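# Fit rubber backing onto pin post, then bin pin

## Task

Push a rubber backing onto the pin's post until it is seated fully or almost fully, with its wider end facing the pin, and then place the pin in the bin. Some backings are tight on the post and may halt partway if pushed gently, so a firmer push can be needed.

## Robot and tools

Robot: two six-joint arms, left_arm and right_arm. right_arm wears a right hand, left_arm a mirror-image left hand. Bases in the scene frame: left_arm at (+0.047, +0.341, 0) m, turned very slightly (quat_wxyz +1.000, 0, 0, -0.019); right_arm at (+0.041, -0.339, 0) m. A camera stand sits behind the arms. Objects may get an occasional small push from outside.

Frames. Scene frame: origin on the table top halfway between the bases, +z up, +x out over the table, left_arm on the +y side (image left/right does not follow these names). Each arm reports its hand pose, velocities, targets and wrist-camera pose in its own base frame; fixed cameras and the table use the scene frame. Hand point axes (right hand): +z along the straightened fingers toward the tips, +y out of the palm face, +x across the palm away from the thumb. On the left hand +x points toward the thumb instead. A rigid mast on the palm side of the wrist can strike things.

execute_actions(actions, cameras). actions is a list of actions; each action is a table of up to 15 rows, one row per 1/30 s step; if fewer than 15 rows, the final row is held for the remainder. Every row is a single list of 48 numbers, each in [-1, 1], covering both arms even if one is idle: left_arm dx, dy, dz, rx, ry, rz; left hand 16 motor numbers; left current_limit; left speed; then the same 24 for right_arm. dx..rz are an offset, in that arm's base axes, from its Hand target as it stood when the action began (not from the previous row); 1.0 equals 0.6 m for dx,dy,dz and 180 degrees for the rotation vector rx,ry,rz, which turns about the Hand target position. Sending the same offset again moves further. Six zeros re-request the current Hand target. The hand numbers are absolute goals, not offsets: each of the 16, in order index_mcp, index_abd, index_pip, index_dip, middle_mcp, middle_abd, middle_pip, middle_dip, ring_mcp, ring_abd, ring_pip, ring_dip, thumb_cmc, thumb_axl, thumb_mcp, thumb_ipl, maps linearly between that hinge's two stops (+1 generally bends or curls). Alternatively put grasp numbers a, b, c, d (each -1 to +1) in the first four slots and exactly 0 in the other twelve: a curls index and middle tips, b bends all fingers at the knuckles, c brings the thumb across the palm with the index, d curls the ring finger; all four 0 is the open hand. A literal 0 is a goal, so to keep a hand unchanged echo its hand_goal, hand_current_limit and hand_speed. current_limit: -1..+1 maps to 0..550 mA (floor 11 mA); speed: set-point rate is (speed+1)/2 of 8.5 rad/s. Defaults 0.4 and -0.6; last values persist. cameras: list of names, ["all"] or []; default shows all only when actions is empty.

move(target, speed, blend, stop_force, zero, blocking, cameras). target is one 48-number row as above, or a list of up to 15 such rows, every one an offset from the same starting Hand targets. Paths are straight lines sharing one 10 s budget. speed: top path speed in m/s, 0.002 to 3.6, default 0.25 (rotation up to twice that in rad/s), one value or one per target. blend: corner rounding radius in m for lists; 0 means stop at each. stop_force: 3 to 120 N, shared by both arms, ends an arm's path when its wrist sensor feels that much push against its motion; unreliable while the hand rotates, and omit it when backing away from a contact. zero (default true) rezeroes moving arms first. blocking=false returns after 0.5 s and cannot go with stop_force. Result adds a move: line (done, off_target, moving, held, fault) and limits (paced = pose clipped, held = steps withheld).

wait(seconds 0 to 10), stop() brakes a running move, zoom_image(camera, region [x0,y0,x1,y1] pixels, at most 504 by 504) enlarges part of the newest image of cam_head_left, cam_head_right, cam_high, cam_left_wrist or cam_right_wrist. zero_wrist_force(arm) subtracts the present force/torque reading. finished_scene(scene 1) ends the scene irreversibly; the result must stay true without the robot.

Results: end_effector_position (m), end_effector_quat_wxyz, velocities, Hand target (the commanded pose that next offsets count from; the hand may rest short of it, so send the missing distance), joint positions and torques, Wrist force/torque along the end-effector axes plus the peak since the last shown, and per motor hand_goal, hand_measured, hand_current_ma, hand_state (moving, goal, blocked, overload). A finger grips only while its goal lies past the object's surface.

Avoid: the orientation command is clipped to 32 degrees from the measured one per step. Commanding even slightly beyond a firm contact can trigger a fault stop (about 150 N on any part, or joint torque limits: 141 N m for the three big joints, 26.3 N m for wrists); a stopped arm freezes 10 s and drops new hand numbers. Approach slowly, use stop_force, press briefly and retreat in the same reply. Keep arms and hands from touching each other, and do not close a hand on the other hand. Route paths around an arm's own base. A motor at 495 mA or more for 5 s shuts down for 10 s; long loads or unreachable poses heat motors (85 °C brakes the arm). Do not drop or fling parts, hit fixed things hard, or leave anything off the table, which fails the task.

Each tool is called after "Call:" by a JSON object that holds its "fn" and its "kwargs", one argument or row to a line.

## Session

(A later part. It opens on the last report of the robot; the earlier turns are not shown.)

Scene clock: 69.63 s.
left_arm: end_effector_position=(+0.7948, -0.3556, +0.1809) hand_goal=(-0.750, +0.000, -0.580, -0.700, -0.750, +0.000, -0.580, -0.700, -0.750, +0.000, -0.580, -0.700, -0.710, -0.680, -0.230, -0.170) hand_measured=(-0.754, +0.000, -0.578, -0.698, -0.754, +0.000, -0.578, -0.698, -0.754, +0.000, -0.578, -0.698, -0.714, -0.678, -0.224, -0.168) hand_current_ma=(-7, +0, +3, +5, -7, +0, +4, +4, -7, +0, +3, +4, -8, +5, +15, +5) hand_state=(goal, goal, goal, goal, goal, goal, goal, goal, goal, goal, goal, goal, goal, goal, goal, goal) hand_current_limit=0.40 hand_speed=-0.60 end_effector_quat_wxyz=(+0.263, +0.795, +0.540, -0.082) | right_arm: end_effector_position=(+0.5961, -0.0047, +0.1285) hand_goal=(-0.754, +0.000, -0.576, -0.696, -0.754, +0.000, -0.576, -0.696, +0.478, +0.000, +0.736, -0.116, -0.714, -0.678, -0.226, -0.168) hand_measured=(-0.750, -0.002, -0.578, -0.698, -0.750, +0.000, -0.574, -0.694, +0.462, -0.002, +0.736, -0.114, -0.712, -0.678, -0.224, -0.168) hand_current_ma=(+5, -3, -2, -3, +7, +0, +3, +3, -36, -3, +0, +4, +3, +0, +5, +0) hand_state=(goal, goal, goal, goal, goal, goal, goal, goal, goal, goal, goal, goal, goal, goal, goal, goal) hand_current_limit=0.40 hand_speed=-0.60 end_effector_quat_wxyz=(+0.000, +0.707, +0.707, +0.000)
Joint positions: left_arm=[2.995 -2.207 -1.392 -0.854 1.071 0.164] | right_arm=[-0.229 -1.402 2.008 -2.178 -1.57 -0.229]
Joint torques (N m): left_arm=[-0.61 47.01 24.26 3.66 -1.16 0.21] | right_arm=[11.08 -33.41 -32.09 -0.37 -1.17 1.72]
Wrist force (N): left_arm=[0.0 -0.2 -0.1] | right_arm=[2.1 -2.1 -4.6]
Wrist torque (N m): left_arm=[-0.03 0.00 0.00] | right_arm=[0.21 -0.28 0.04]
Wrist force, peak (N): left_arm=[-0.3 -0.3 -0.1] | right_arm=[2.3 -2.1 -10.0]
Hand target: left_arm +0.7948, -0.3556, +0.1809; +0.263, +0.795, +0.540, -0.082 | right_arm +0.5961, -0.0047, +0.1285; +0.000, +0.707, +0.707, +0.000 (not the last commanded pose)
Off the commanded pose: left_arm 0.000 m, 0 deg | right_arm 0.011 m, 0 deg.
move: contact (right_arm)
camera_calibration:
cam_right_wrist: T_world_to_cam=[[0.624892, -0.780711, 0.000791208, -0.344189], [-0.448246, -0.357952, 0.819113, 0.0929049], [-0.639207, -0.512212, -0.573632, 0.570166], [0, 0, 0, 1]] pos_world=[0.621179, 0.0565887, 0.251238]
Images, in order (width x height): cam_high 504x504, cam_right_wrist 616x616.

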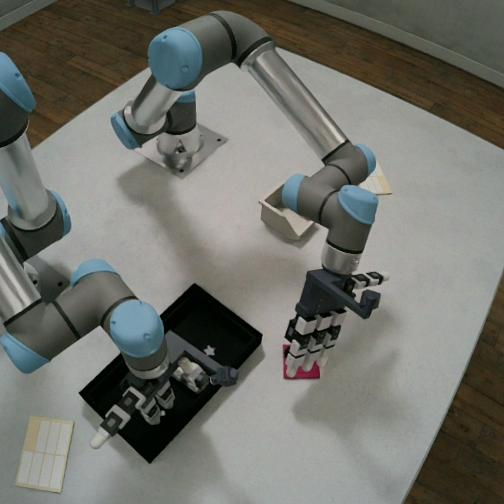

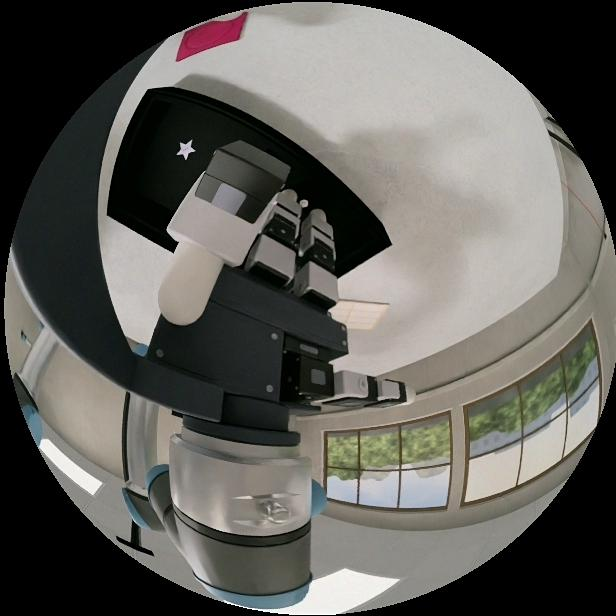

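Call:
{"fn": "move", "kwargs": {
  "target": [0,0,0,0,0,0,0,0,0,0,0,0,0,0,0,0,0,0,0,0,0,0,0.4,-0.6,0.0017,0.0017,0.0013,0,0,0,-0.7534,0,-0.5766,-0.6957,-0.7534,0,-0.5766,-0.6957,0.479,0,0.737,-0.116,-0.714,-0.678,-0.226,-0.168,0.4,-0.6],
  "speed": 0.02
}}

Call:
{"fn": "move", "kwargs": {
  "target": [0,0,0,0,0,0,0,0,0,0,0,0,0,0,0,0,0,0,0,0,0,0,0.4,-0.6,0,0,0,0,0,0,-0.7534,0.08,-0.5766,-0.6957,-0.7534,-0.08,-0.5766,-0.6957,0.479,0,0.737,-0.116,-0.714,-0.678,-0.226,-0.168,0.4,-0.9],
  "speed": 0.02,
  "cameras": ["cam_right_wrist", "cam_high"]
}}

Call:
{"fn": "zoom_image", "kwargs": {
  "camera": "cam_right_wrist",
  "region": [275, 170, 335, 230]
}}

Call:
{"fn": "zoom_image", "kwargs": {
  "camera": "cam_high",
  "region": [130, 380, 190, 440]
}}

Scene clock: 70.97 s.
left_arm: end_effector_position=(+0.7948, -0.3556, +0.1809) hand_goal=(-0.750, +0.000, -0.580, -0.700, -0.750, +0.000, -0.580, -0.700, -0.750, +0.000, -0.580, -0.700, -0.710, -0.680, -0.230, -0.170) hand_measured=(-0.754, +0.000, -0.578, -0.698, -0.754, +0.000, -0.578, -0.698, -0.754, +0.000, -0.578, -0.698, -0.714, -0.678, -0.224, -0.168) hand_current_ma=(-7, +0, +3, +5, -7, +0, +4, +4, -7, +0, +3, +4, -8, +5, +15, +5) hand_state=(goal, goal, goal, goal, goal, goal, goal, goal, goal, goal, goal, goal, goal, goal, goal, goal) hand_current_limit=0.40 hand_speed=-0.60 end_effector_quat_wxyz=(+0.263, +0.795, +0.540, -0.082) | right_arm: end_effector_position=(+0.5971, -0.0037, +0.1293) hand_goal=(-0.754, +0.000, -0.576, -0.696, -0.754, +0.000, -0.576, -0.696, +0.478, +0.000, +0.736, -0.116, -0.714, -0.678, -0.226, -0.168) hand_measured=(-0.752, -0.002, -0.578, -0.698, -0.750, +0.000, -0.574, -0.694, +0.462, -0.002, +0.736, -0.114, -0.712, -0.678, -0.224, -0.168) hand_current_ma=(+4, -3, -2, -3, +6, +0, +3, +3, -36, -3, +0, +4, +3, +0, +5, +0) hand_state=(goal, goal, goal, goal, goal, goal, goal, goal, goal, goal, goal, goal, goal, goal, goal, goal) hand_current_limit=0.40 hand_speed=-0.60 end_effector_quat_wxyz=(+0.000, +0.707, +0.707, +0.000)
Joint positions: left_arm=[2.995 -2.207 -1.392 -0.854 1.071 0.164] | right_arm=[-0.226 -1.401 2.004 -2.175 -1.57 -0.226]
Joint torques (N m): left_arm=[-0.63 46.73 25.01 3.8 -1.21 0.17] | right_arm=[12.74 -20.25 -32.99 -0.35 -1.15 1.71]
Wrist force (N): left_arm=[-0.2 0.0 0.0] | right_arm=[2.0 -1.8 -1.0]
Wrist torque (N m): left_arm=[0.00 0.03 -0.02] | right_arm=[-0.03 -0.26 0.03]
Wrist force, peak (N): left_arm=[-0.2 -0.4 0.0] | right_arm=[2.2 -2.3 -4.7]
Hand target: left_arm +0.7948, -0.3556, +0.1809; +0.263, +0.795, +0.540, -0.082 | right_arm +0.5971, -0.0037, +0.1293; +0.000, +0.707, +0.707, +0.000
Off the commanded pose: left_arm 0.000 m, 0 deg | right_arm 0.000 m, 0 deg.
move: done

Scene clock: 71.47 s.
left_arm: end_effector_position=(+0.7948, -0.3556, +0.1809) hand_goal=(-0.750, +0.000, -0.580, -0.700, -0.750, +0.000, -0.580, -0.700, -0.750, +0.000, -0.580, -0.700, -0.710, -0.680, -0.230, -0.170) hand_measured=(-0.754, +0.000, -0.578, -0.698, -0.754, +0.000, -0.578, -0.698, -0.754, +0.000, -0.578, -0.698, -0.714, -0.678, -0.224, -0.168) hand_current_ma=(-7, +0, +3, +5, -7, +0, +4, +4, -7, +0, +3, +4, -8, +5, +15, +5) hand_state=(goal, goal, goal, goal, goal, goal, goal, goal, goal, goal, goal, goal, goal, goal, goal, goal) hand_current_limit=0.40 hand_speed=-0.60 end_effector_quat_wxyz=(+0.263, +0.795, +0.540, -0.082) | right_arm: end_effector_position=(+0.5971, -0.0037, +0.1293) hand_goal=(-0.754, +0.080, -0.576, -0.696, -0.754, -0.080, -0.576, -0.696, +0.478, +0.000, +0.736, -0.116, -0.714, -0.678, -0.226, -0.168) hand_measured=(-0.752, +0.076, -0.578, -0.698, -0.750, -0.076, -0.574, -0.694, +0.462, -0.002, +0.736, -0.114, -0.712, -0.678, -0.224, -0.168) hand_current_ma=(+4, -4, -2, -3, +6, +5, +3, +3, -36, -3, +0, +4, +3, +0, +5, +0) hand_state=(goal, goal, goal, goal, goal, goal, goal, goal, goal, goal, goal, goal, goal, goal, goal, goal) hand_current_limit=0.40 hand_speed=-0.90 end_effector_quat_wxyz=(+0.000, +0.707, +0.707, +0.000)
Joint positions: left_arm=[2.995 -2.207 -1.392 -0.854 1.071 0.164] | right_arm=[-0.226 -1.401 2.004 -2.175 -1.57 -0.226]
Joint torques (N m): left_arm=[-0.87 46.68 25.05 3.7 -1.16 0.17] | right_arm=[13.26 -19.95 -33.64 -0.62 -1.14 1.61]
Wrist force (N): left_arm=[-0.1 0.1 -0.2] | right_arm=[2.2 -1.9 -0.8]
Wrist torque (N m): left_arm=[0.02 0.01 -0.01] | right_arm=[-0.05 -0.29 0.05]
Wrist force, peak (N): left_arm=[-0.1 -0.4 -0.1] | right_arm=[2.3 -2.1 -1.0]
Hand target: left_arm +0.7948, -0.3556, +0.1809; +0.263, +0.795, +0.540, -0.082 | right_arm +0.5971, -0.0037, +0.1293; +0.000, +0.707, +0.707, +0.000
Off the commanded pose: left_arm 0.000 m, 0 deg | right_arm 0.000 m, 0 deg.
move: done
camera_calibration:
cam_right_wrist: T_world_to_cam=[[0.624892, -0.780711, 0.000791208, -0.344034], [-0.448246, -0.357952, 0.819113, 0.0931378], [-0.639207, -0.512212, -0.573632, 0.571718], [0, 0, 0, 1]] pos_world=[0.622179, 0.0575887, 0.251938]
Images, in order (width x height): cam_high 504x504, cam_right_wrist 616x616.

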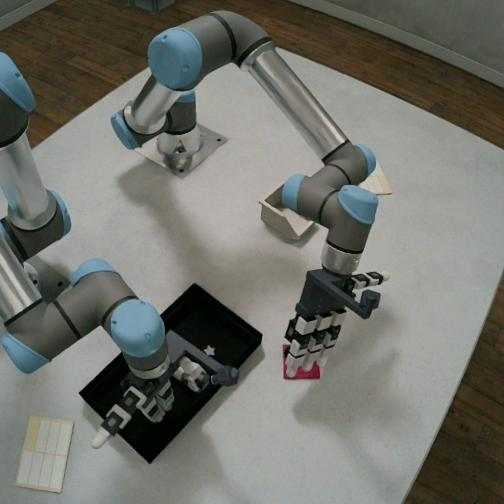

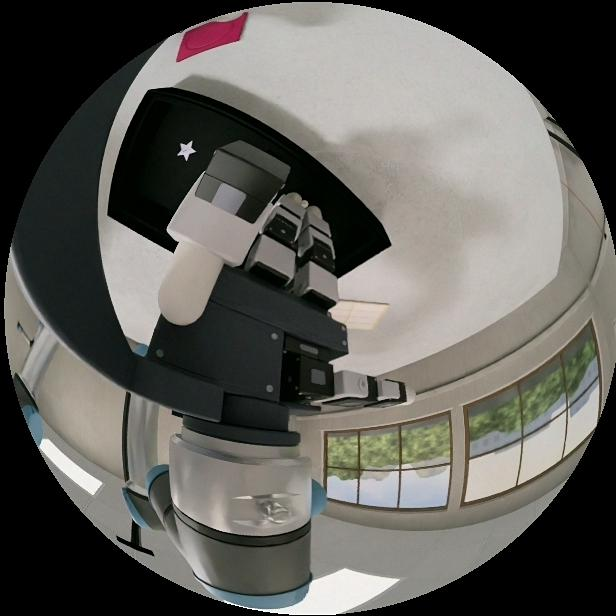

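Scaled by 8.400 from the camera's 616x616 image, which has a finer 880x880 frame.

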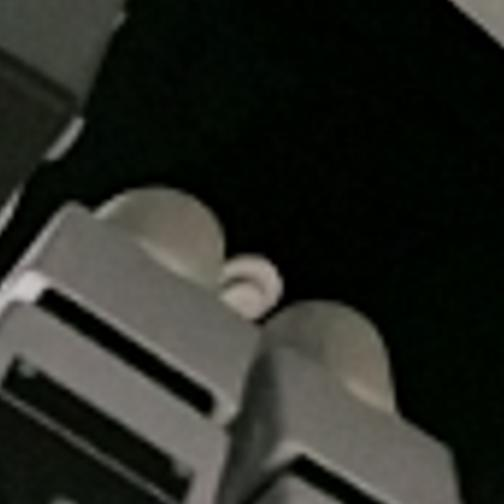

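Scaled by 8.400 from the camera's 504x504 image, which has a finer 720x720 frame.

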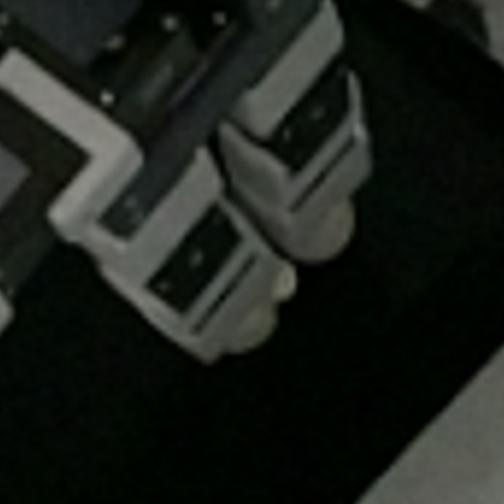

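Call:
{"fn": "move", "kwargs": {
  "target": [0,0,0,0,0,0,0,0,0,0,0,0,0,0,0,0,0,0,0,0,0,0,0.4,-0.6,0,0,0,0,0,0,-0.7534,0.16,-0.5766,-0.6957,-0.7534,-0.16,-0.5766,-0.6957,0.479,0,0.737,-0.116,-0.714,-0.678,-0.226,-0.168,0.4,-0.9],
  "speed": 0.02,
  "cameras": ["cam_right_wrist", "cam_high"]
}}

Call:
{"fn": "zoom_image", "kwargs": {
  "camera": "cam_right_wrist",
  "region": [275, 170, 335, 230]
}}

Call:
{"fn": "zoom_image", "kwargs": {
  "camera": "cam_high",
  "region": [130, 380, 190, 440]
}}

Scene clock: 72.20 s.
left_arm: end_effector_position=(+0.7948, -0.3556, +0.1809) hand_goal=(-0.750, +0.000, -0.580, -0.700, -0.750, +0.000, -0.580, -0.700, -0.750, +0.000, -0.580, -0.700, -0.710, -0.680, -0.230, -0.170) hand_measured=(-0.754, +0.000, -0.578, -0.698, -0.754, +0.000, -0.578, -0.698, -0.754, +0.000, -0.578, -0.698, -0.714, -0.678, -0.224, -0.168) hand_current_ma=(-7, +0, +3, +5, -7, +0, +4, +4, -7, +0, +3, +4, -8, +5, +15, +5) hand_state=(goal, goal, goal, goal, goal, goal, goal, goal, goal, goal, goal, goal, goal, goal, goal, goal) hand_current_limit=0.40 hand_speed=-0.60 end_effector_quat_wxyz=(+0.263, +0.795, +0.540, -0.082) | right_arm: end_effector_position=(+0.5971, -0.0037, +0.1293) hand_goal=(-0.754, +0.160, -0.576, -0.696, -0.754, -0.160, -0.576, -0.696, +0.478, +0.000, +0.736, -0.116, -0.714, -0.678, -0.226, -0.168) hand_measured=(-0.752, +0.098, -0.578, -0.698, -0.750, -0.096, -0.574, -0.694, +0.462, -0.002, +0.736, -0.114, -0.712, -0.678, -0.224, -0.168) hand_current_ma=(+4, -166, -2, -3, +6, +171, +3, +3, -36, -3, +0, +4, +3, +0, +5, +0) hand_state=(goal, blocked, goal, goal, goal, blocked, goal, goal, goal, goal, goal, goal, goal, goal, goal, goal) hand_current_limit=0.40 hand_speed=-0.90 end_effector_quat_wxyz=(+0.000, +0.707, +0.707, +0.000)
Joint positions: left_arm=[2.995 -2.207 -1.392 -0.854 1.071 0.164] | right_arm=[-0.226 -1.401 2.004 -2.175 -1.57 -0.226]
Joint torques (N m): left_arm=[-0.62 47.26 24.85 3.75 -1.13 0.16] | right_arm=[12.78 -19.54 -33.75 -0.57 -1.13 1.72]
Wrist force (N): left_arm=[0.0 -0.2 -0.1] | right_arm=[2.0 -1.7 -0.9]
Wrist torque (N m): left_arm=[-0.03 0.00 0.00] | right_arm=[-0.02 -0.26 0.04]
Wrist force, peak (N): left_arm=[0.0 -0.4 -0.2] | right_arm=[2.3 -1.9 -0.9]
Hand target: left_arm +0.7948, -0.3556, +0.1809; +0.263, +0.795, +0.540, -0.082 | right_arm +0.5971, -0.0037, +0.1293; +0.000, +0.707, +0.707, +0.000
Off the commanded pose: left_arm 0.000 m, 0 deg | right_arm 0.000 m, 0 deg.
move: done
camera_calibration:
cam_right_wrist: T_world_to_cam=[[0.624892, -0.780711, 0.000791208, -0.344034], [-0.448246, -0.357952, 0.819113, 0.0931378], [-0.639207, -0.512212, -0.573632, 0.571718], [0, 0, 0, 1]] pos_world=[0.622179, 0.0575887, 0.251938]
Images, in order (width x height): cam_high 504x504, cam_right_wrist 616x616.

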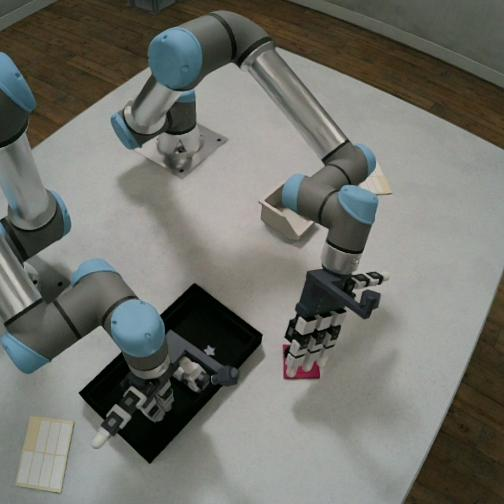

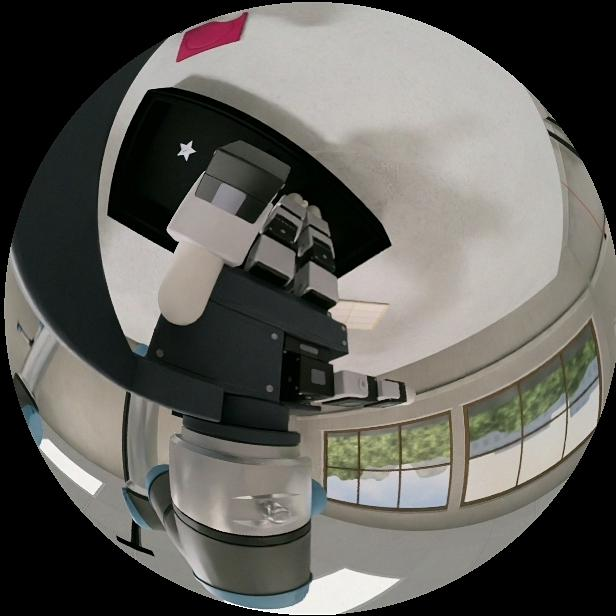

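Scaled by 8.400 from the camera's 616x616 image, which has a finer 880x880 frame.

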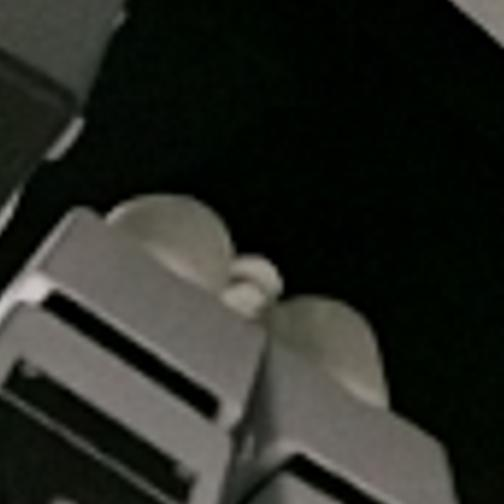

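Scaled by 8.400 from the camera's 504x504 image, which has a finer 720x720 frame.

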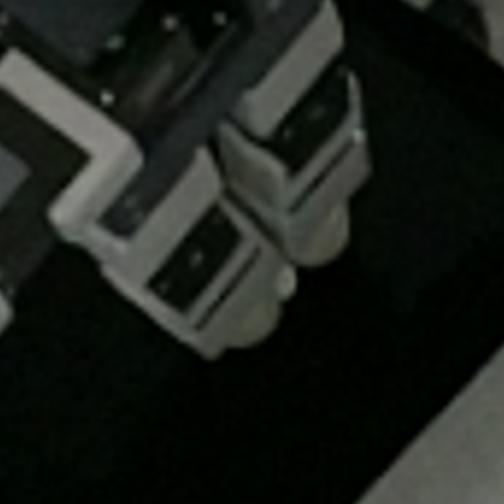

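Call:
{"fn": "move", "kwargs": {
  "target": [0,0,0,0,0,0,0,0,0,0,0,0,0,0,0,0,0,0,0,0,0,0,0.4,-0.6,0,0,0,0,0,0,-0.7534,0.24,-0.5766,-0.6957,-0.7534,-0.24,-0.5766,-0.6957,0.479,0,0.737,-0.116,-0.714,-0.678,-0.226,-0.168,0.4,-0.9],
  "speed": 0.02,
  "cameras": ["cam_right_wrist", "cam_high"]
}}

Call:
{"fn": "zoom_image", "kwargs": {
  "camera": "cam_right_wrist",
  "region": [290, 185, 325, 220]
}}

Call:
{"fn": "zoom_image", "kwargs": {
  "camera": "cam_high",
  "region": [145, 395, 180, 430]
}}

Scene clock: 73.40 s.
left_arm: end_effector_position=(+0.7948, -0.3556, +0.1809) hand_goal=(-0.750, +0.000, -0.580, -0.700, -0.750, +0.000, -0.580, -0.700, -0.750, +0.000, -0.580, -0.700, -0.710, -0.680, -0.230, -0.170) hand_measured=(-0.754, +0.000, -0.578, -0.698, -0.754, +0.000, -0.578, -0.698, -0.754, +0.000, -0.578, -0.698, -0.714, -0.678, -0.224, -0.168) hand_current_ma=(-7, +0, +3, +5, -7, +0, +4, +4, -7, +0, +3, +4, -8, +5, +15, +5) hand_state=(goal, goal, goal, goal, goal, goal, goal, goal, goal, goal, goal, goal, goal, goal, goal, goal) hand_current_limit=0.40 hand_speed=-0.60 end_effector_quat_wxyz=(+0.263, +0.795, +0.540, -0.082) | right_arm: end_effector_position=(+0.5971, -0.0037, +0.1293) hand_goal=(-0.754, +0.240, -0.576, -0.696, -0.754, -0.240, -0.576, -0.696, +0.478, +0.000, +0.736, -0.116, -0.714, -0.678, -0.226, -0.168) hand_measured=(-0.752, +0.102, -0.578, -0.698, -0.750, -0.100, -0.574, -0.694, +0.462, -0.002, +0.736, -0.114, -0.712, -0.678, -0.224, -0.168) hand_current_ma=(+4, -385, -2, -3, +6, +385, +3, +3, -36, -3, +0, +4, +3, +0, +5, +0) hand_state=(goal, blocked, goal, goal, goal, blocked, goal, goal, goal, goal, goal, goal, goal, goal, goal, goal) hand_current_limit=0.40 hand_speed=-0.90 end_effector_quat_wxyz=(+0.000, +0.707, +0.707, +0.000)
Joint positions: left_arm=[2.995 -2.207 -1.392 -0.854 1.071 0.164] | right_arm=[-0.226 -1.401 2.004 -2.175 -1.57 -0.226]
Joint torques (N m): left_arm=[-0.99 46.81 24.84 3.77 -1.14 0.17] | right_arm=[11.9 -18.87 -32.31 -0.56 -1.06 1.71]
Wrist force (N): left_arm=[-0.2 0.0 0.0] | right_arm=[2.3 -2.0 -1.0]
Wrist torque (N m): left_arm=[0.00 0.02 -0.02] | right_arm=[-0.05 -0.30 0.06]
Wrist force, peak (N): left_arm=[0.0 -0.4 0.0] | right_arm=[2.3 -2.2 -1.0]
Hand target: left_arm +0.7948, -0.3556, +0.1809; +0.263, +0.795, +0.540, -0.082 | right_arm +0.5971, -0.0037, +0.1293; +0.000, +0.707, +0.707, +0.000
Off the commanded pose: left_arm 0.000 m, 0 deg | right_arm 0.000 m, 0 deg.
move: done
camera_calibration:
cam_right_wrist: T_world_to_cam=[[0.624892, -0.780711, 0.000791208, -0.344034], [-0.448246, -0.357952, 0.819113, 0.0931378], [-0.639207, -0.512212, -0.573632, 0.571718], [0, 0, 0, 1]] pos_world=[0.622179, 0.0575887, 0.251938]
Images, in order (width x height): cam_high 504x504, cam_right_wrist 616x616.

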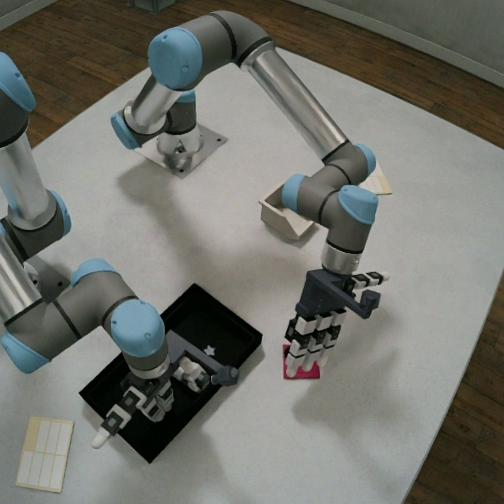

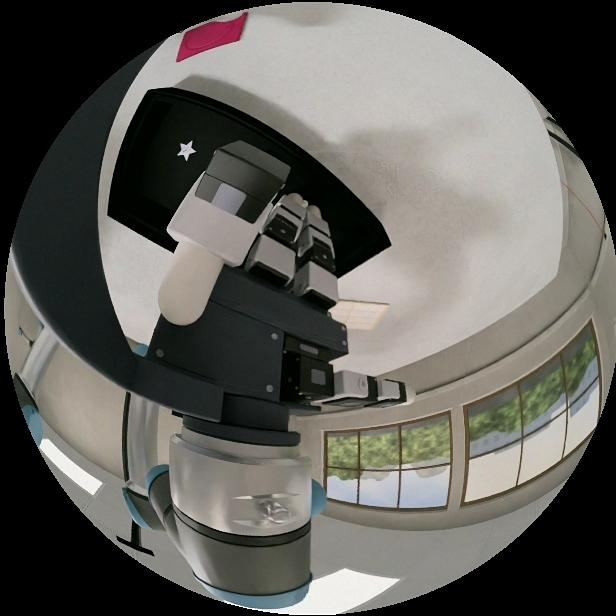

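Scaled by 14.400 from the camera's 616x616 image, which has a finer 880x880 frame.

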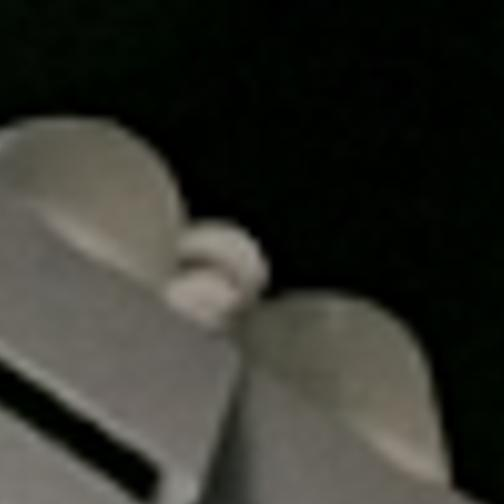

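Scaled by 14.400 from the camera's 504x504 image, which has a finer 720x720 frame.

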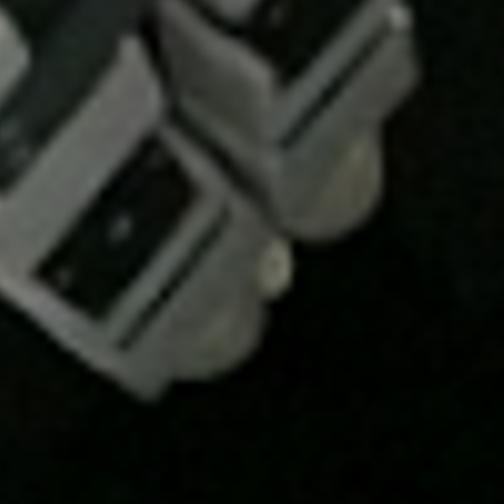

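Call:
{"fn": "move", "kwargs": {
  "target": [0,0,0,0,0,0,0,0,0,0,0,0,0,0,0,0,0,0,0,0,0,0,0.4,-0.6,0,0,0.0133,0,0,0,-0.7534,0.24,-0.5766,-0.6957,-0.7534,-0.24,-0.5766,-0.6957,0.479,0,0.737,-0.116,-0.714,-0.678,-0.226,-0.168,0.4,-0.9],
  "speed": 0.02,
  "cameras": ["cam_right_wrist", "cam_high"]
}}

Call:
{"fn": "zoom_image", "kwargs": {
  "camera": "cam_right_wrist",
  "region": [290, 185, 325, 220]
}}

Call:
{"fn": "zoom_image", "kwargs": {
  "camera": "cam_high",
  "region": [145, 395, 180, 430]
}}

Scene clock: 74.67 s.
left_arm: end_effector_position=(+0.7948, -0.3556, +0.1809) hand_goal=(-0.750, +0.000, -0.580, -0.700, -0.750, +0.000, -0.580, -0.700, -0.750, +0.000, -0.580, -0.700, -0.710, -0.680, -0.230, -0.170) hand_measured=(-0.754, +0.000, -0.578, -0.698, -0.754, +0.000, -0.578, -0.698, -0.754, +0.000, -0.578, -0.698, -0.714, -0.678, -0.224, -0.168) hand_current_ma=(-7, +0, +3, +5, -7, +0, +4, +4, -7, +0, +3, +4, -8, +5, +15, +5) hand_state=(goal, goal, goal, goal, goal, goal, goal, goal, goal, goal, goal, goal, goal, goal, goal, goal) hand_current_limit=0.40 hand_speed=-0.60 end_effector_quat_wxyz=(+0.263, +0.795, +0.540, -0.082) | right_arm: end_effector_position=(+0.5971, -0.0037, +0.1372) hand_goal=(-0.754, +0.240, -0.576, -0.696, -0.754, -0.240, -0.576, -0.696, +0.478, +0.000, +0.736, -0.116, -0.714, -0.678, -0.226, -0.168) hand_measured=(-0.752, +0.102, -0.578, -0.698, -0.750, -0.100, -0.574, -0.694, +0.462, -0.002, +0.736, -0.114, -0.712, -0.678, -0.224, -0.168) hand_current_ma=(+4, -385, -2, -3, +6, +385, +3, +3, -36, -3, +0, +4, +3, +0, +5, +0) hand_state=(goal, blocked, goal, goal, goal, blocked, goal, goal, goal, goal, goal, goal, goal, goal, goal, goal) hand_current_limit=0.40 hand_speed=-0.90 end_effector_quat_wxyz=(+0.000, +0.707, +0.707, +0.000)
Joint positions: left_arm=[2.995 -2.207 -1.392 -0.854 1.071 0.164] | right_arm=[-0.226 -1.412 1.994 -2.153 -1.57 -0.226]
Joint torques (N m): left_arm=[-0.05 47.41 25.09 3.8 -1.27 0.21] | right_arm=[13.02 -35.61 -33.93 -0.3 -0.87 1.69]
Wrist force (N): left_arm=[-0.3 -0.2 -0.3] | right_arm=[1.8 -2.1 -1.0]
Wrist torque (N m): left_arm=[-0.01 0.04 -0.03] | right_arm=[-0.06 -0.24 0.02]
Wrist force, peak (N): left_arm=[-0.3 -0.2 -0.3] | right_arm=[2.2 -2.1 -0.8]
Hand target: left_arm +0.7948, -0.3556, +0.1809; +0.263, +0.795, +0.540, -0.082 | right_arm +0.5971, -0.0037, +0.1373; +0.000, +0.707, +0.707, +0.000
Off the commanded pose: left_arm 0.000 m, 0 deg | right_arm 0.000 m, 0 deg.
move: done
camera_calibration:
cam_right_wrist: T_world_to_cam=[[0.624892, -0.780711, 0.000791208, -0.34404], [-0.448246, -0.357952, 0.819113, 0.0865849], [-0.639207, -0.512212, -0.573632, 0.576308], [0, 0, 0, 1]] pos_world=[0.622179, 0.0575887, 0.259938]
Images, in order (width x height): cam_high 504x504, cam_right_wrist 616x616.

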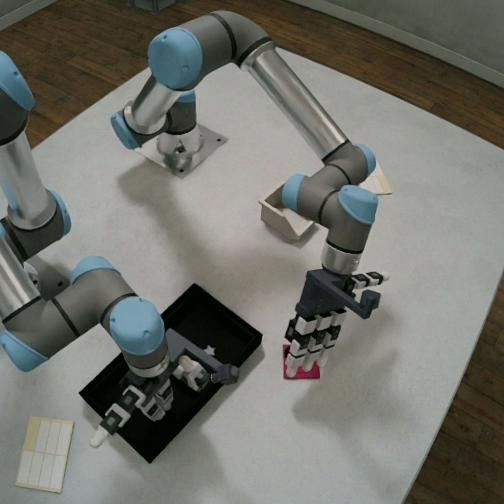

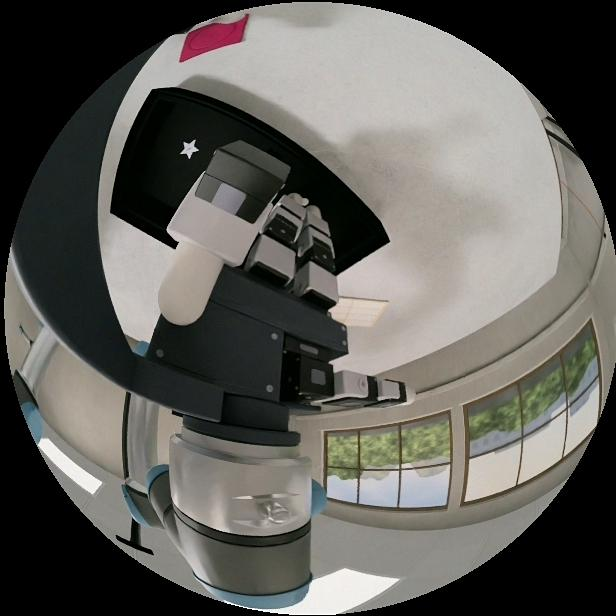

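Scaled by 14.400 from the camera's 616x616 image, which has a finer 880x880 frame.

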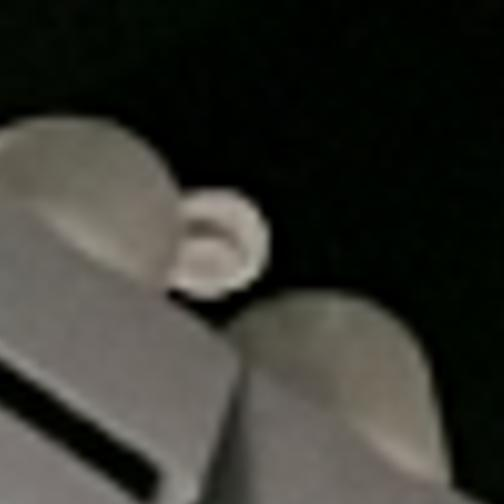

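Scaled by 14.400 from the camera's 504x504 image, which has a finer 720x720 frame.

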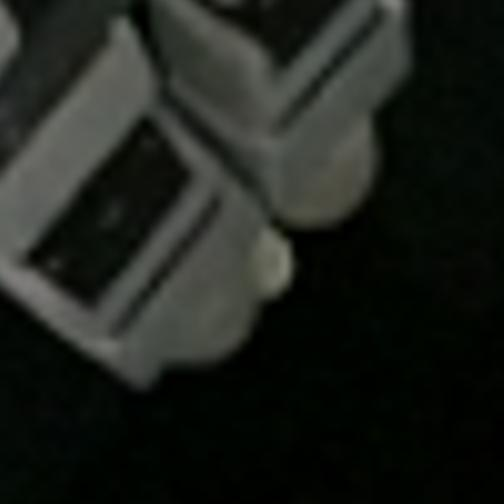

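Call:
{"fn": "move", "kwargs": {
  "target": [0,0,0,0,0,0,0,0,0,0,0,0,0,0,0,0,0,0,0,0,0,0,0.4,-0.6,0,0,0.2,0,0,0,-0.7534,0,-0.5766,-0.6957,-0.7534,0,-0.5766,-0.6957,0.479,0,0.737,-0.116,-0.714,-0.678,-0.226,-0.168,0.4,-0.7],
  "speed": 0.2
}}

Call:
{"fn": "move", "kwargs": {
  "target": [0,0,0,0,0,0,0,0,0,0,0,0,0,0,0,0,0,0,0,0,0,0,0.4,-0.6,-0.0747,0.0948,0,0.4578,0.1078,-0.4241,0.342,0,-0.46,-0.058,-0.95,0,0.956,0.391,-0.95,0,0.956,0.391,0.506,-0.677,-0.207,0.044,0.4,-0.6],
  "speed": 0.4,
  "cameras": ["all"]
}}

Scene clock: 80.67 s.
left_arm: end_effector_position=(+0.7948, -0.3556, +0.1809) hand_goal=(-0.750, +0.000, -0.580, -0.700, -0.750, +0.000, -0.580, -0.700, -0.750, +0.000, -0.580, -0.700, -0.710, -0.680, -0.230, -0.170) hand_measured=(-0.754, +0.000, -0.578, -0.698, -0.754, +0.000, -0.578, -0.698, -0.754, +0.000, -0.578, -0.698, -0.714, -0.678, -0.224, -0.168) hand_current_ma=(-7, +0, +3, +5, -7, +0, +4, +4, -7, +0, +3, +4, -8, +5, +15, +5) hand_state=(goal, goal, goal, goal, goal, goal, goal, goal, goal, goal, goal, goal, goal, goal, goal, goal) hand_current_limit=0.40 hand_speed=-0.60 end_effector_quat_wxyz=(+0.263, +0.795, +0.540, -0.082) | right_arm: end_effector_position=(+0.5971, -0.0037, +0.2572) hand_goal=(-0.754, +0.000, -0.576, -0.696, -0.754, +0.000, -0.576, -0.696, +0.478, +0.000, +0.736, -0.116, -0.714, -0.678, -0.226, -0.168) hand_measured=(-0.752, +0.002, -0.578, -0.698, -0.750, -0.002, -0.574, -0.694, +0.462, -0.002, +0.736, -0.114, -0.712, -0.678, -0.224, -0.168) hand_current_ma=(+4, +3, -2, -3, +6, -3, +3, +3, -36, -3, +0, +4, +3, +0, +5, +0) hand_state=(goal, goal, goal, goal, goal, goal, goal, goal, goal, goal, goal, goal, goal, goal, goal, goal) hand_current_limit=0.40 hand_speed=-0.70 end_effector_quat_wxyz=(+0.000, +0.707, +0.707, +0.000)
Joint positions: left_arm=[2.995 -2.207 -1.392 -0.854 1.071 0.164] | right_arm=[-0.226 -1.534 1.793 -1.831 -1.57 -0.226]
Joint torques (N m): left_arm=[-0.64 46.77 24.97 3.87 -1.24 0.24] | right_arm=[-11.16 -32.39 -36.35 -0.39 -1.03 -1.42]
Wrist force (N): left_arm=[-0.1 -0.1 -0.1] | right_arm=[2.2 -2.0 -1.1]
Wrist torque (N m): left_arm=[-0.01 0.01 -0.01] | right_arm=[-0.08 -0.28 0.06]
Wrist force, peak (N): left_arm=[-0.1 -0.4 -0.2] | right_arm=[2.4 -1.9 -2.0]
Hand target: left_arm +0.7948, -0.3556, +0.1809; +0.263, +0.795, +0.540, -0.082 | right_arm +0.5971, -0.0037, +0.2573; +0.000, +0.707, +0.707, +0.000
Off the commanded pose: left_arm 0.000 m, 0 deg | right_arm 0.000 m, 0 deg.
move: done

Scene clock: 84.50 s.
left_arm: end_effector_position=(+0.7948, -0.3556, +0.1809) hand_goal=(-0.750, +0.000, -0.580, -0.700, -0.750, +0.000, -0.580, -0.700, -0.750, +0.000, -0.580, -0.700, -0.710, -0.680, -0.230, -0.170) hand_measured=(-0.754, +0.000, -0.578, -0.698, -0.754, +0.000, -0.578, -0.698, -0.754, +0.000, -0.578, -0.698, -0.714, -0.678, -0.224, -0.168) hand_current_ma=(-7, +0, +3, +5, -7, +0, +4, +4, -7, +0, +3, +4, -8, +5, +15, +5) hand_state=(goal, goal, goal, goal, goal, goal, goal, goal, goal, goal, goal, goal, goal, goal, goal, goal) hand_current_limit=0.40 hand_speed=-0.60 end_effector_quat_wxyz=(+0.263, +0.795, +0.540, -0.082) | right_arm: end_effector_position=(+0.5522, +0.0531, +0.2573) hand_goal=(+0.342, +0.000, -0.460, -0.058, -0.950, +0.000, +0.956, +0.390, -0.950, +0.000, +0.956, +0.390, +0.506, -0.678, -0.208, +0.044) hand_measured=(+0.340, +0.000, -0.464, -0.062, -0.942, -0.002, +0.952, +0.388, -0.944, -0.002, +0.952, +0.388, +0.498, -0.678, -0.206, +0.044) hand_current_ma=(-4, +0, -5, -5, +13, -3, -5, -4, +12, -3, -5, -4, -14, +0, +4, -1) hand_state=(goal, goal, goal, goal, goal, goal, goal, goal, goal, goal, goal, goal, goal, goal, goal, goal) hand_current_limit=0.40 hand_speed=-0.60 end_effector_quat_wxyz=(-0.530, +0.782, -0.012, +0.328)
Joint positions: left_arm=[2.995 -2.207 -1.392 -0.854 1.071 0.164] | right_arm=[-0.559 -1.625 2.16 -2.15 -0.227 1.077]
Joint torques (N m): left_arm=[-0.76 46.72 25.04 3.86 -1.4 0.3] | right_arm=[12.95 -11.58 -6.61 -4.38 0.39 1.44]
Wrist force (N): left_arm=[-0.3 -0.5 0.0] | right_arm=[3.4 -2.6 0.8]
Wrist torque (N m): left_arm=[-0.07 0.05 -0.02] | right_arm=[-0.11 -0.43 0.31]
Wrist force, peak (N): left_arm=[-0.3 -0.5 0.0] | right_arm=[3.9 -3.0 0.3]
Hand target: left_arm +0.7948, -0.3556, +0.1809; +0.263, +0.795, +0.540, -0.082 | right_arm +0.5523, +0.0532, +0.2573; -0.529, +0.782, -0.012, +0.328
Off the commanded pose: left_arm 0.000 m, 0 deg | right_arm 0.000 m, 0 deg.
move: done
camera_calibration:
cam_right_wrist: T_world_to_cam=[[-0.407989, 0.0106797, -0.912924, 0.491794], [-0.858171, -0.345747, 0.379475, 0.327362], [-0.311588, 0.938267, 0.150226, 0.20134], [0, 0, 0, 1]] pos_world=[0.544314, -0.080978, 0.294499]

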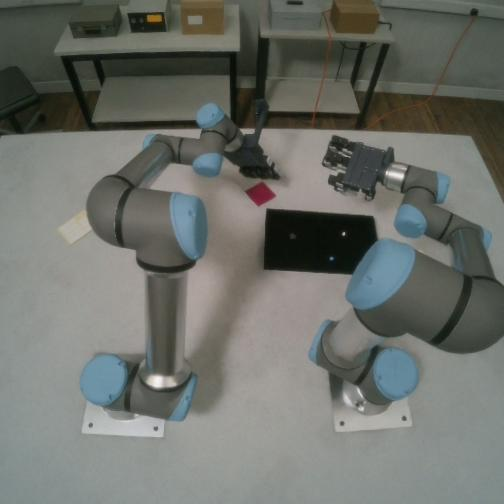

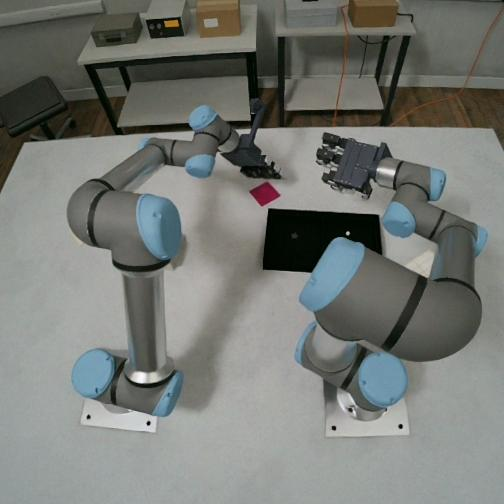

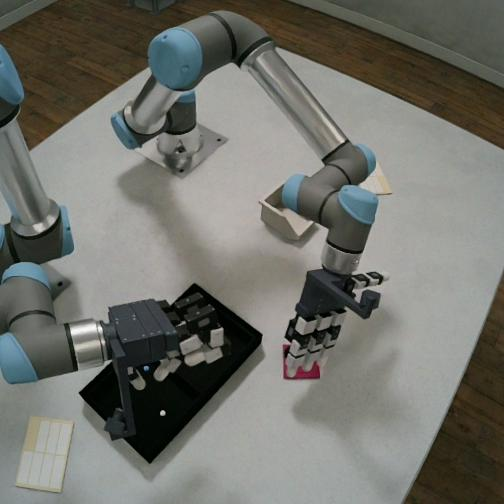

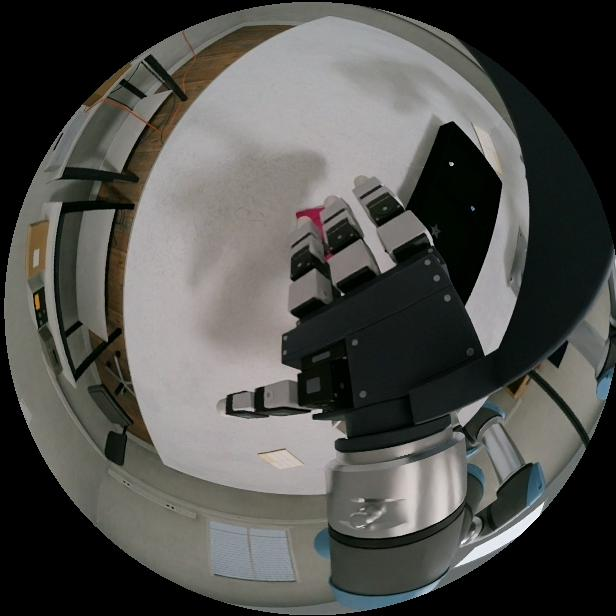

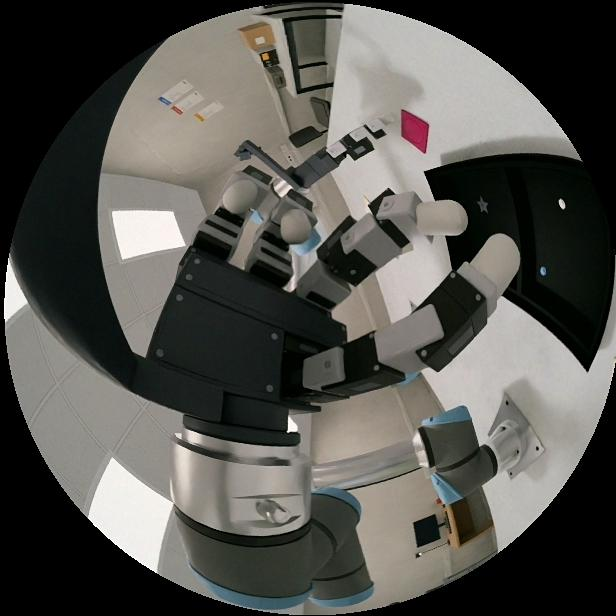

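Call:
{"fn": "move", "kwargs": {
  "target": [0,0,0,0,0,0,0,0,0,0,0,0,0,0,0,0,0,0,0,0,0,0,0.4,-0.6,0,0,-0.2288,0,0,0,0.342,0,-0.46,-0.058,-0.95,0,0.956,0.391,-0.95,0,0.956,0.391,0.506,-0.677,-0.207,0.044,0.4,-0.6],
  "speed": 0.2,
  "cameras": ["cam_right_wrist", "cam_high", "cam_head_left"]
}}

Call:
{"fn": "zoom_image", "kwargs": {
  "camera": "cam_right_wrist",
  "region": [400, 150, 600, 350]
}}

Call:
{"fn": "zoom_image", "kwargs": {
  "camera": "cam_high",
  "region": [75, 280, 265, 470]
}}

Scene clock: 87.57 s.
left_arm: end_effector_position=(+0.7948, -0.3556, +0.1809) hand_goal=(-0.750, +0.000, -0.580, -0.700, -0.750, +0.000, -0.580, -0.700, -0.750, +0.000, -0.580, -0.700, -0.710, -0.680, -0.230, -0.170) hand_measured=(-0.754, +0.000, -0.578, -0.698, -0.754, +0.000, -0.578, -0.698, -0.754, +0.000, -0.578, -0.698, -0.714, -0.678, -0.224, -0.168) hand_current_ma=(-7, +0, +3, +5, -7, +0, +4, +4, -7, +0, +3, +4, -8, +5, +15, +5) hand_state=(goal, goal, goal, goal, goal, goal, goal, goal, goal, goal, goal, goal, goal, goal, goal, goal) hand_current_limit=0.40 hand_speed=-0.60 end_effector_quat_wxyz=(+0.263, +0.795, +0.540, -0.082) | right_arm: end_effector_position=(+0.5523, +0.0531, +0.1200) hand_goal=(+0.342, +0.000, -0.460, -0.058, -0.950, +0.000, +0.956, +0.390, -0.950, +0.000, +0.956, +0.390, +0.506, -0.678, -0.208, +0.044) hand_measured=(+0.340, +0.000, -0.464, -0.062, -0.942, -0.002, +0.952, +0.388, -0.944, -0.002, +0.952, +0.388, +0.498, -0.678, -0.206, +0.044) hand_current_ma=(-4, +0, -5, -5, +13, -3, -5, -4, +12, -3, -5, -4, -14, +0, +4, -1) hand_state=(goal, goal, goal, goal, goal, goal, goal, goal, goal, goal, goal, goal, goal, goal, goal, goal) hand_current_limit=0.40 hand_speed=-0.60 end_effector_quat_wxyz=(-0.530, +0.782, -0.012, +0.328)
Joint positions: left_arm=[2.995 -2.207 -1.392 -0.854 1.071 0.164] | right_arm=[-0.559 -1.34 2.325 -2.602 -0.227 1.079]
Joint torques (N m): left_arm=[-1.17 47.01 25.5 3.83 -1.37 0.26] | right_arm=[12.54 -17.45 1.01 -4.29 0.28 1.77]
Wrist force (N): left_arm=[-0.3 -0.1 -0.2] | right_arm=[3.2 -2.7 0.5]
Wrist torque (N m): left_arm=[0.00 0.03 -0.03] | right_arm=[-0.11 -0.40 0.29]
Wrist force, peak (N): left_arm=[0.2 -0.4 0.0] | right_arm=[3.8 -4.0 0.4]
Hand target: left_arm +0.7948, -0.3556, +0.1809; +0.263, +0.795, +0.540, -0.082 | right_arm +0.5523, +0.0532, +0.1200; -0.529, +0.782, -0.012, +0.328
Off the commanded pose: left_arm 0.000 m, 0 deg | right_arm 0.000 m, 0 deg.
move: done
camera_calibration:
cam_right_wrist: T_world_to_cam=[[-0.408039, 0.010692, -0.912902, 0.366434], [-0.858255, -0.345438, 0.379567, 0.379434], [-0.311293, 0.938381, 0.150129, 0.221799], [0, 0, 0, 1]] pos_world=[0.544214, -0.0809788, 0.157199]
Images, in order (width x height): cam_head_left 504x504, cam_high 504x504, cam_right_wrist 616x616.

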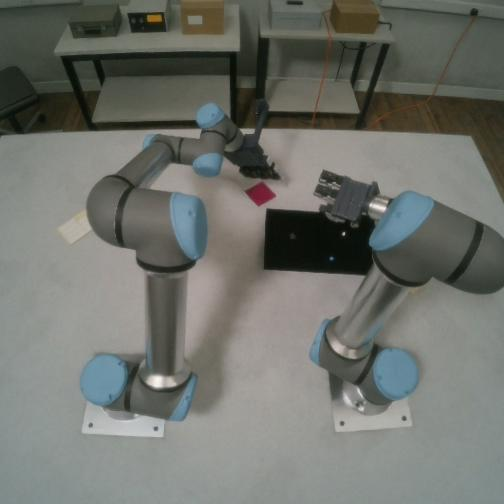

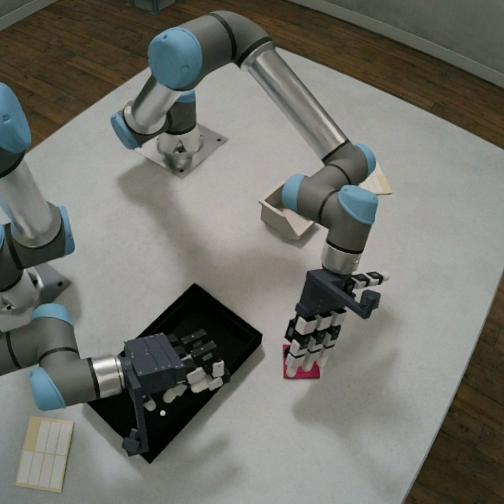

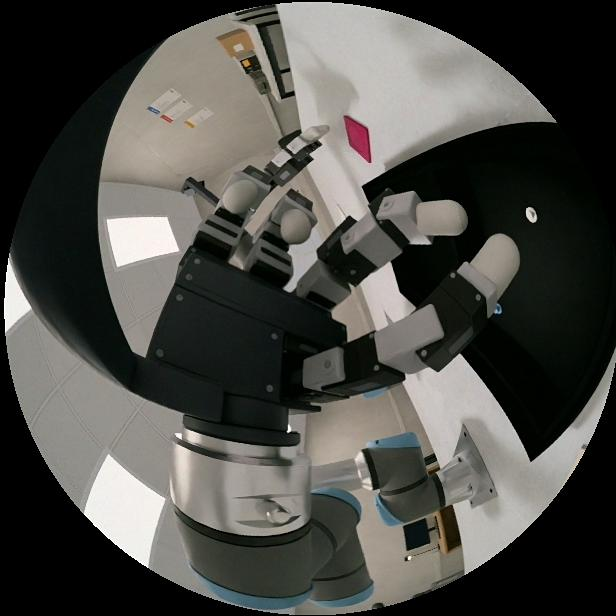

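Scaled by 2.520 from the camera's 616x616 image, which has a finer 880x880 frame.

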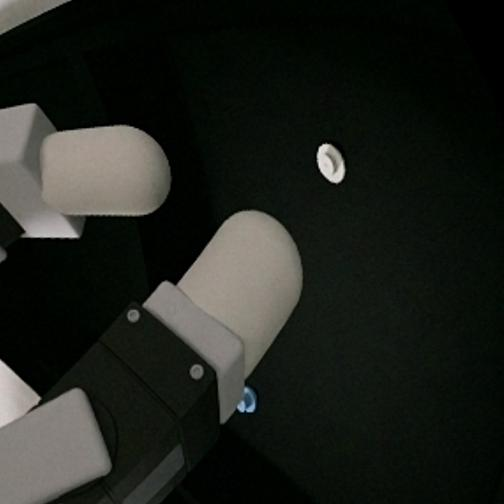

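Scaled by 2.653 from the camera's 504x504 image, which has a finer 720x720 frame.

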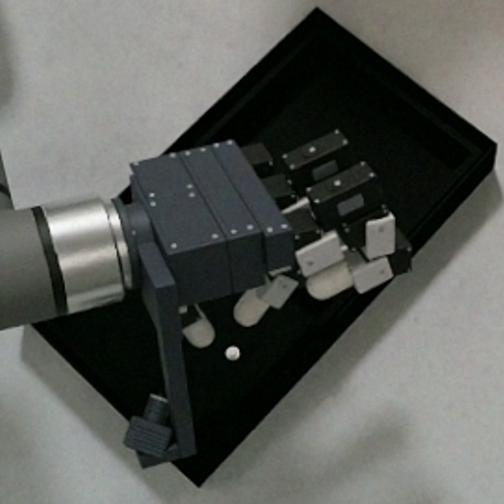

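Call:
{"fn": "move", "kwargs": {
  "target": [0,0,0,0,0,0,0,0,0,0,0,0,0,0,0,0,0,0,0,0,0,0,0.4,-0.6,-0.003,-0.0092,-0.0755,0,0,0,0.342,0,-0.46,-0.058,-0.95,0,0.956,0.391,-0.95,0,0.956,0.391,0.506,-0.677,-0.207,0.044,0.4,-0.6],
  "speed": 0.1,
  "cameras": ["cam_right_wrist", "cam_high"]
}}

Call:
{"fn": "zoom_image", "kwargs": {
  "camera": "cam_right_wrist",
  "region": [420, 180, 540, 300]
}}

Call:
{"fn": "zoom_image", "kwargs": {
  "camera": "cam_high",
  "region": [130, 370, 200, 440]
}}

Scene clock: 89.83 s.
left_arm: end_effector_position=(+0.7948, -0.3556, +0.1809) hand_goal=(-0.750, +0.000, -0.580, -0.700, -0.750, +0.000, -0.580, -0.700, -0.750, +0.000, -0.580, -0.700, -0.710, -0.680, -0.230, -0.170) hand_measured=(-0.754, +0.000, -0.578, -0.698, -0.754, +0.000, -0.578, -0.698, -0.754, +0.000, -0.578, -0.698, -0.714, -0.678, -0.224, -0.168) hand_current_ma=(-7, +0, +3, +5, -7, +0, +4, +4, -7, +0, +3, +4, -8, +5, +15, +5) hand_state=(goal, goal, goal, goal, goal, goal, goal, goal, goal, goal, goal, goal, goal, goal, goal, goal) hand_current_limit=0.40 hand_speed=-0.60 end_effector_quat_wxyz=(+0.263, +0.795, +0.540, -0.082) | right_arm: end_effector_position=(+0.5505, +0.0476, +0.0747) hand_goal=(+0.342, +0.000, -0.460, -0.058, -0.950, +0.000, +0.956, +0.390, -0.950, +0.000, +0.956, +0.390, +0.506, -0.678, -0.208, +0.044) hand_measured=(+0.340, +0.000, -0.464, -0.062, -0.942, -0.002, +0.952, +0.388, -0.944, -0.002, +0.952, +0.388, +0.498, -0.678, -0.206, +0.044) hand_current_ma=(-4, +0, -5, -5, +13, -3, -5, -4, +12, -3, -5, -4, -14, +0, +4, -1) hand_state=(goal, goal, goal, goal, goal, goal, goal, goal, goal, goal, goal, goal, goal, goal, goal, goal) hand_current_limit=0.40 hand_speed=-0.60 end_effector_quat_wxyz=(-0.529, +0.782, -0.012, +0.328)
Joint positions: left_arm=[2.995 -2.207 -1.392 -0.854 1.071 0.164] | right_arm=[-0.572 -1.228 2.348 -2.682 -0.227 1.023]
Joint torques (N m): left_arm=[-1.71 46.47 25.52 3.95 -1.44 0.31] | right_arm=[-7.22 -18.57 3.16 -4.11 2.69 1.8]
Wrist force (N): left_arm=[-0.1 -0.1 -0.1] | right_arm=[3.3 -2.6 0.7]
Wrist torque (N m): left_arm=[-0.01 0.01 -0.01] | right_arm=[-0.10 -0.41 0.28]
Wrist force, peak (N): left_arm=[-0.1 -0.5 -0.2] | right_arm=[3.9 -3.4 0.5]
Hand target: left_arm +0.7948, -0.3556, +0.1809; +0.263, +0.795, +0.540, -0.082 | right_arm +0.5505, +0.0477, +0.0747; -0.529, +0.782, -0.012, +0.328
Off the commanded pose: left_arm 0.000 m, 0 deg | right_arm 0.000 m, 0 deg.
move: done
camera_calibration:
cam_right_wrist: T_world_to_cam=[[-0.407992, 0.0108159, -0.912921, 0.324391], [-0.858534, -0.344704, 0.379602, 0.393395], [-0.310582, 0.938649, 0.149922, 0.232863], [0, 0, 0, 1]] pos_world=[0.542415, -0.0864804, 0.111899]
Images, in order (width x height): cam_high 504x504, cam_right_wrist 616x616.

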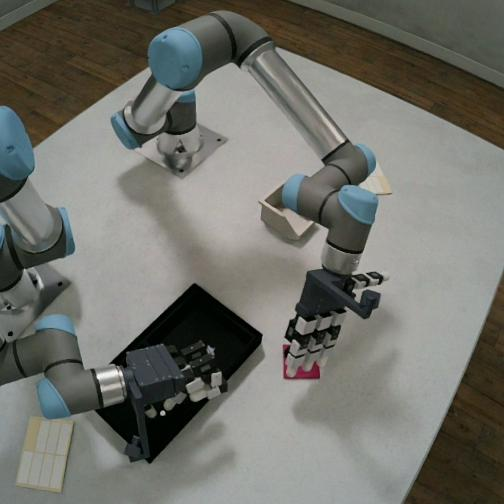

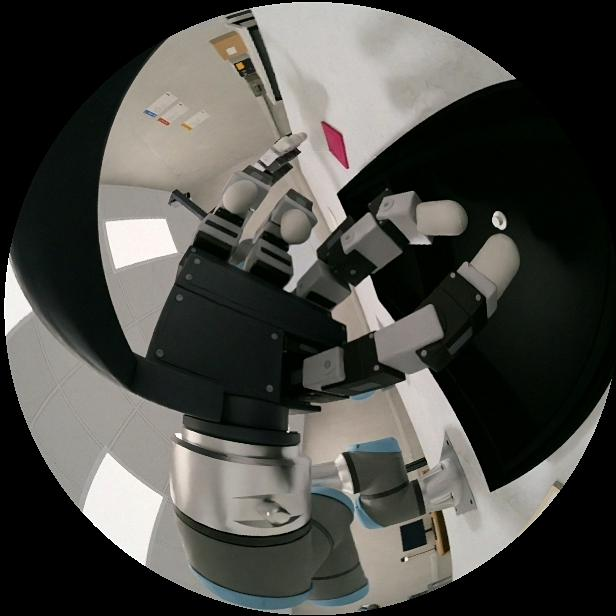

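Scaled by 4.200 from the camera's 616x616 image, which has a finer 880x880 frame.

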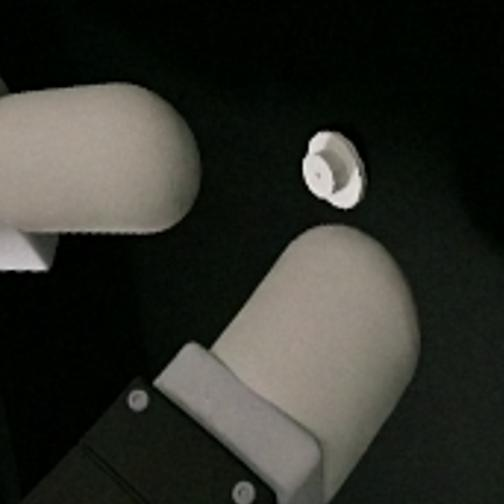

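Scaled by 7.200 from the camera's 504x504 image, which has a finer 720x720 frame.

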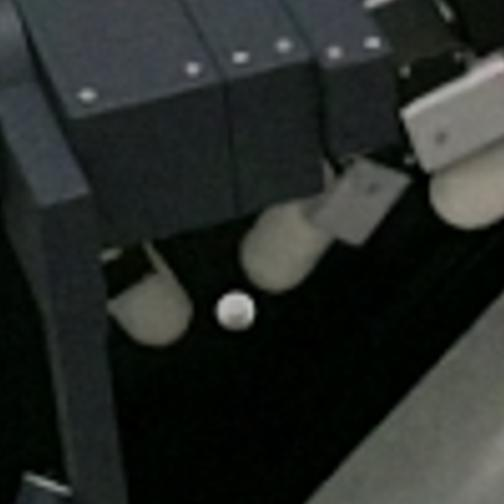

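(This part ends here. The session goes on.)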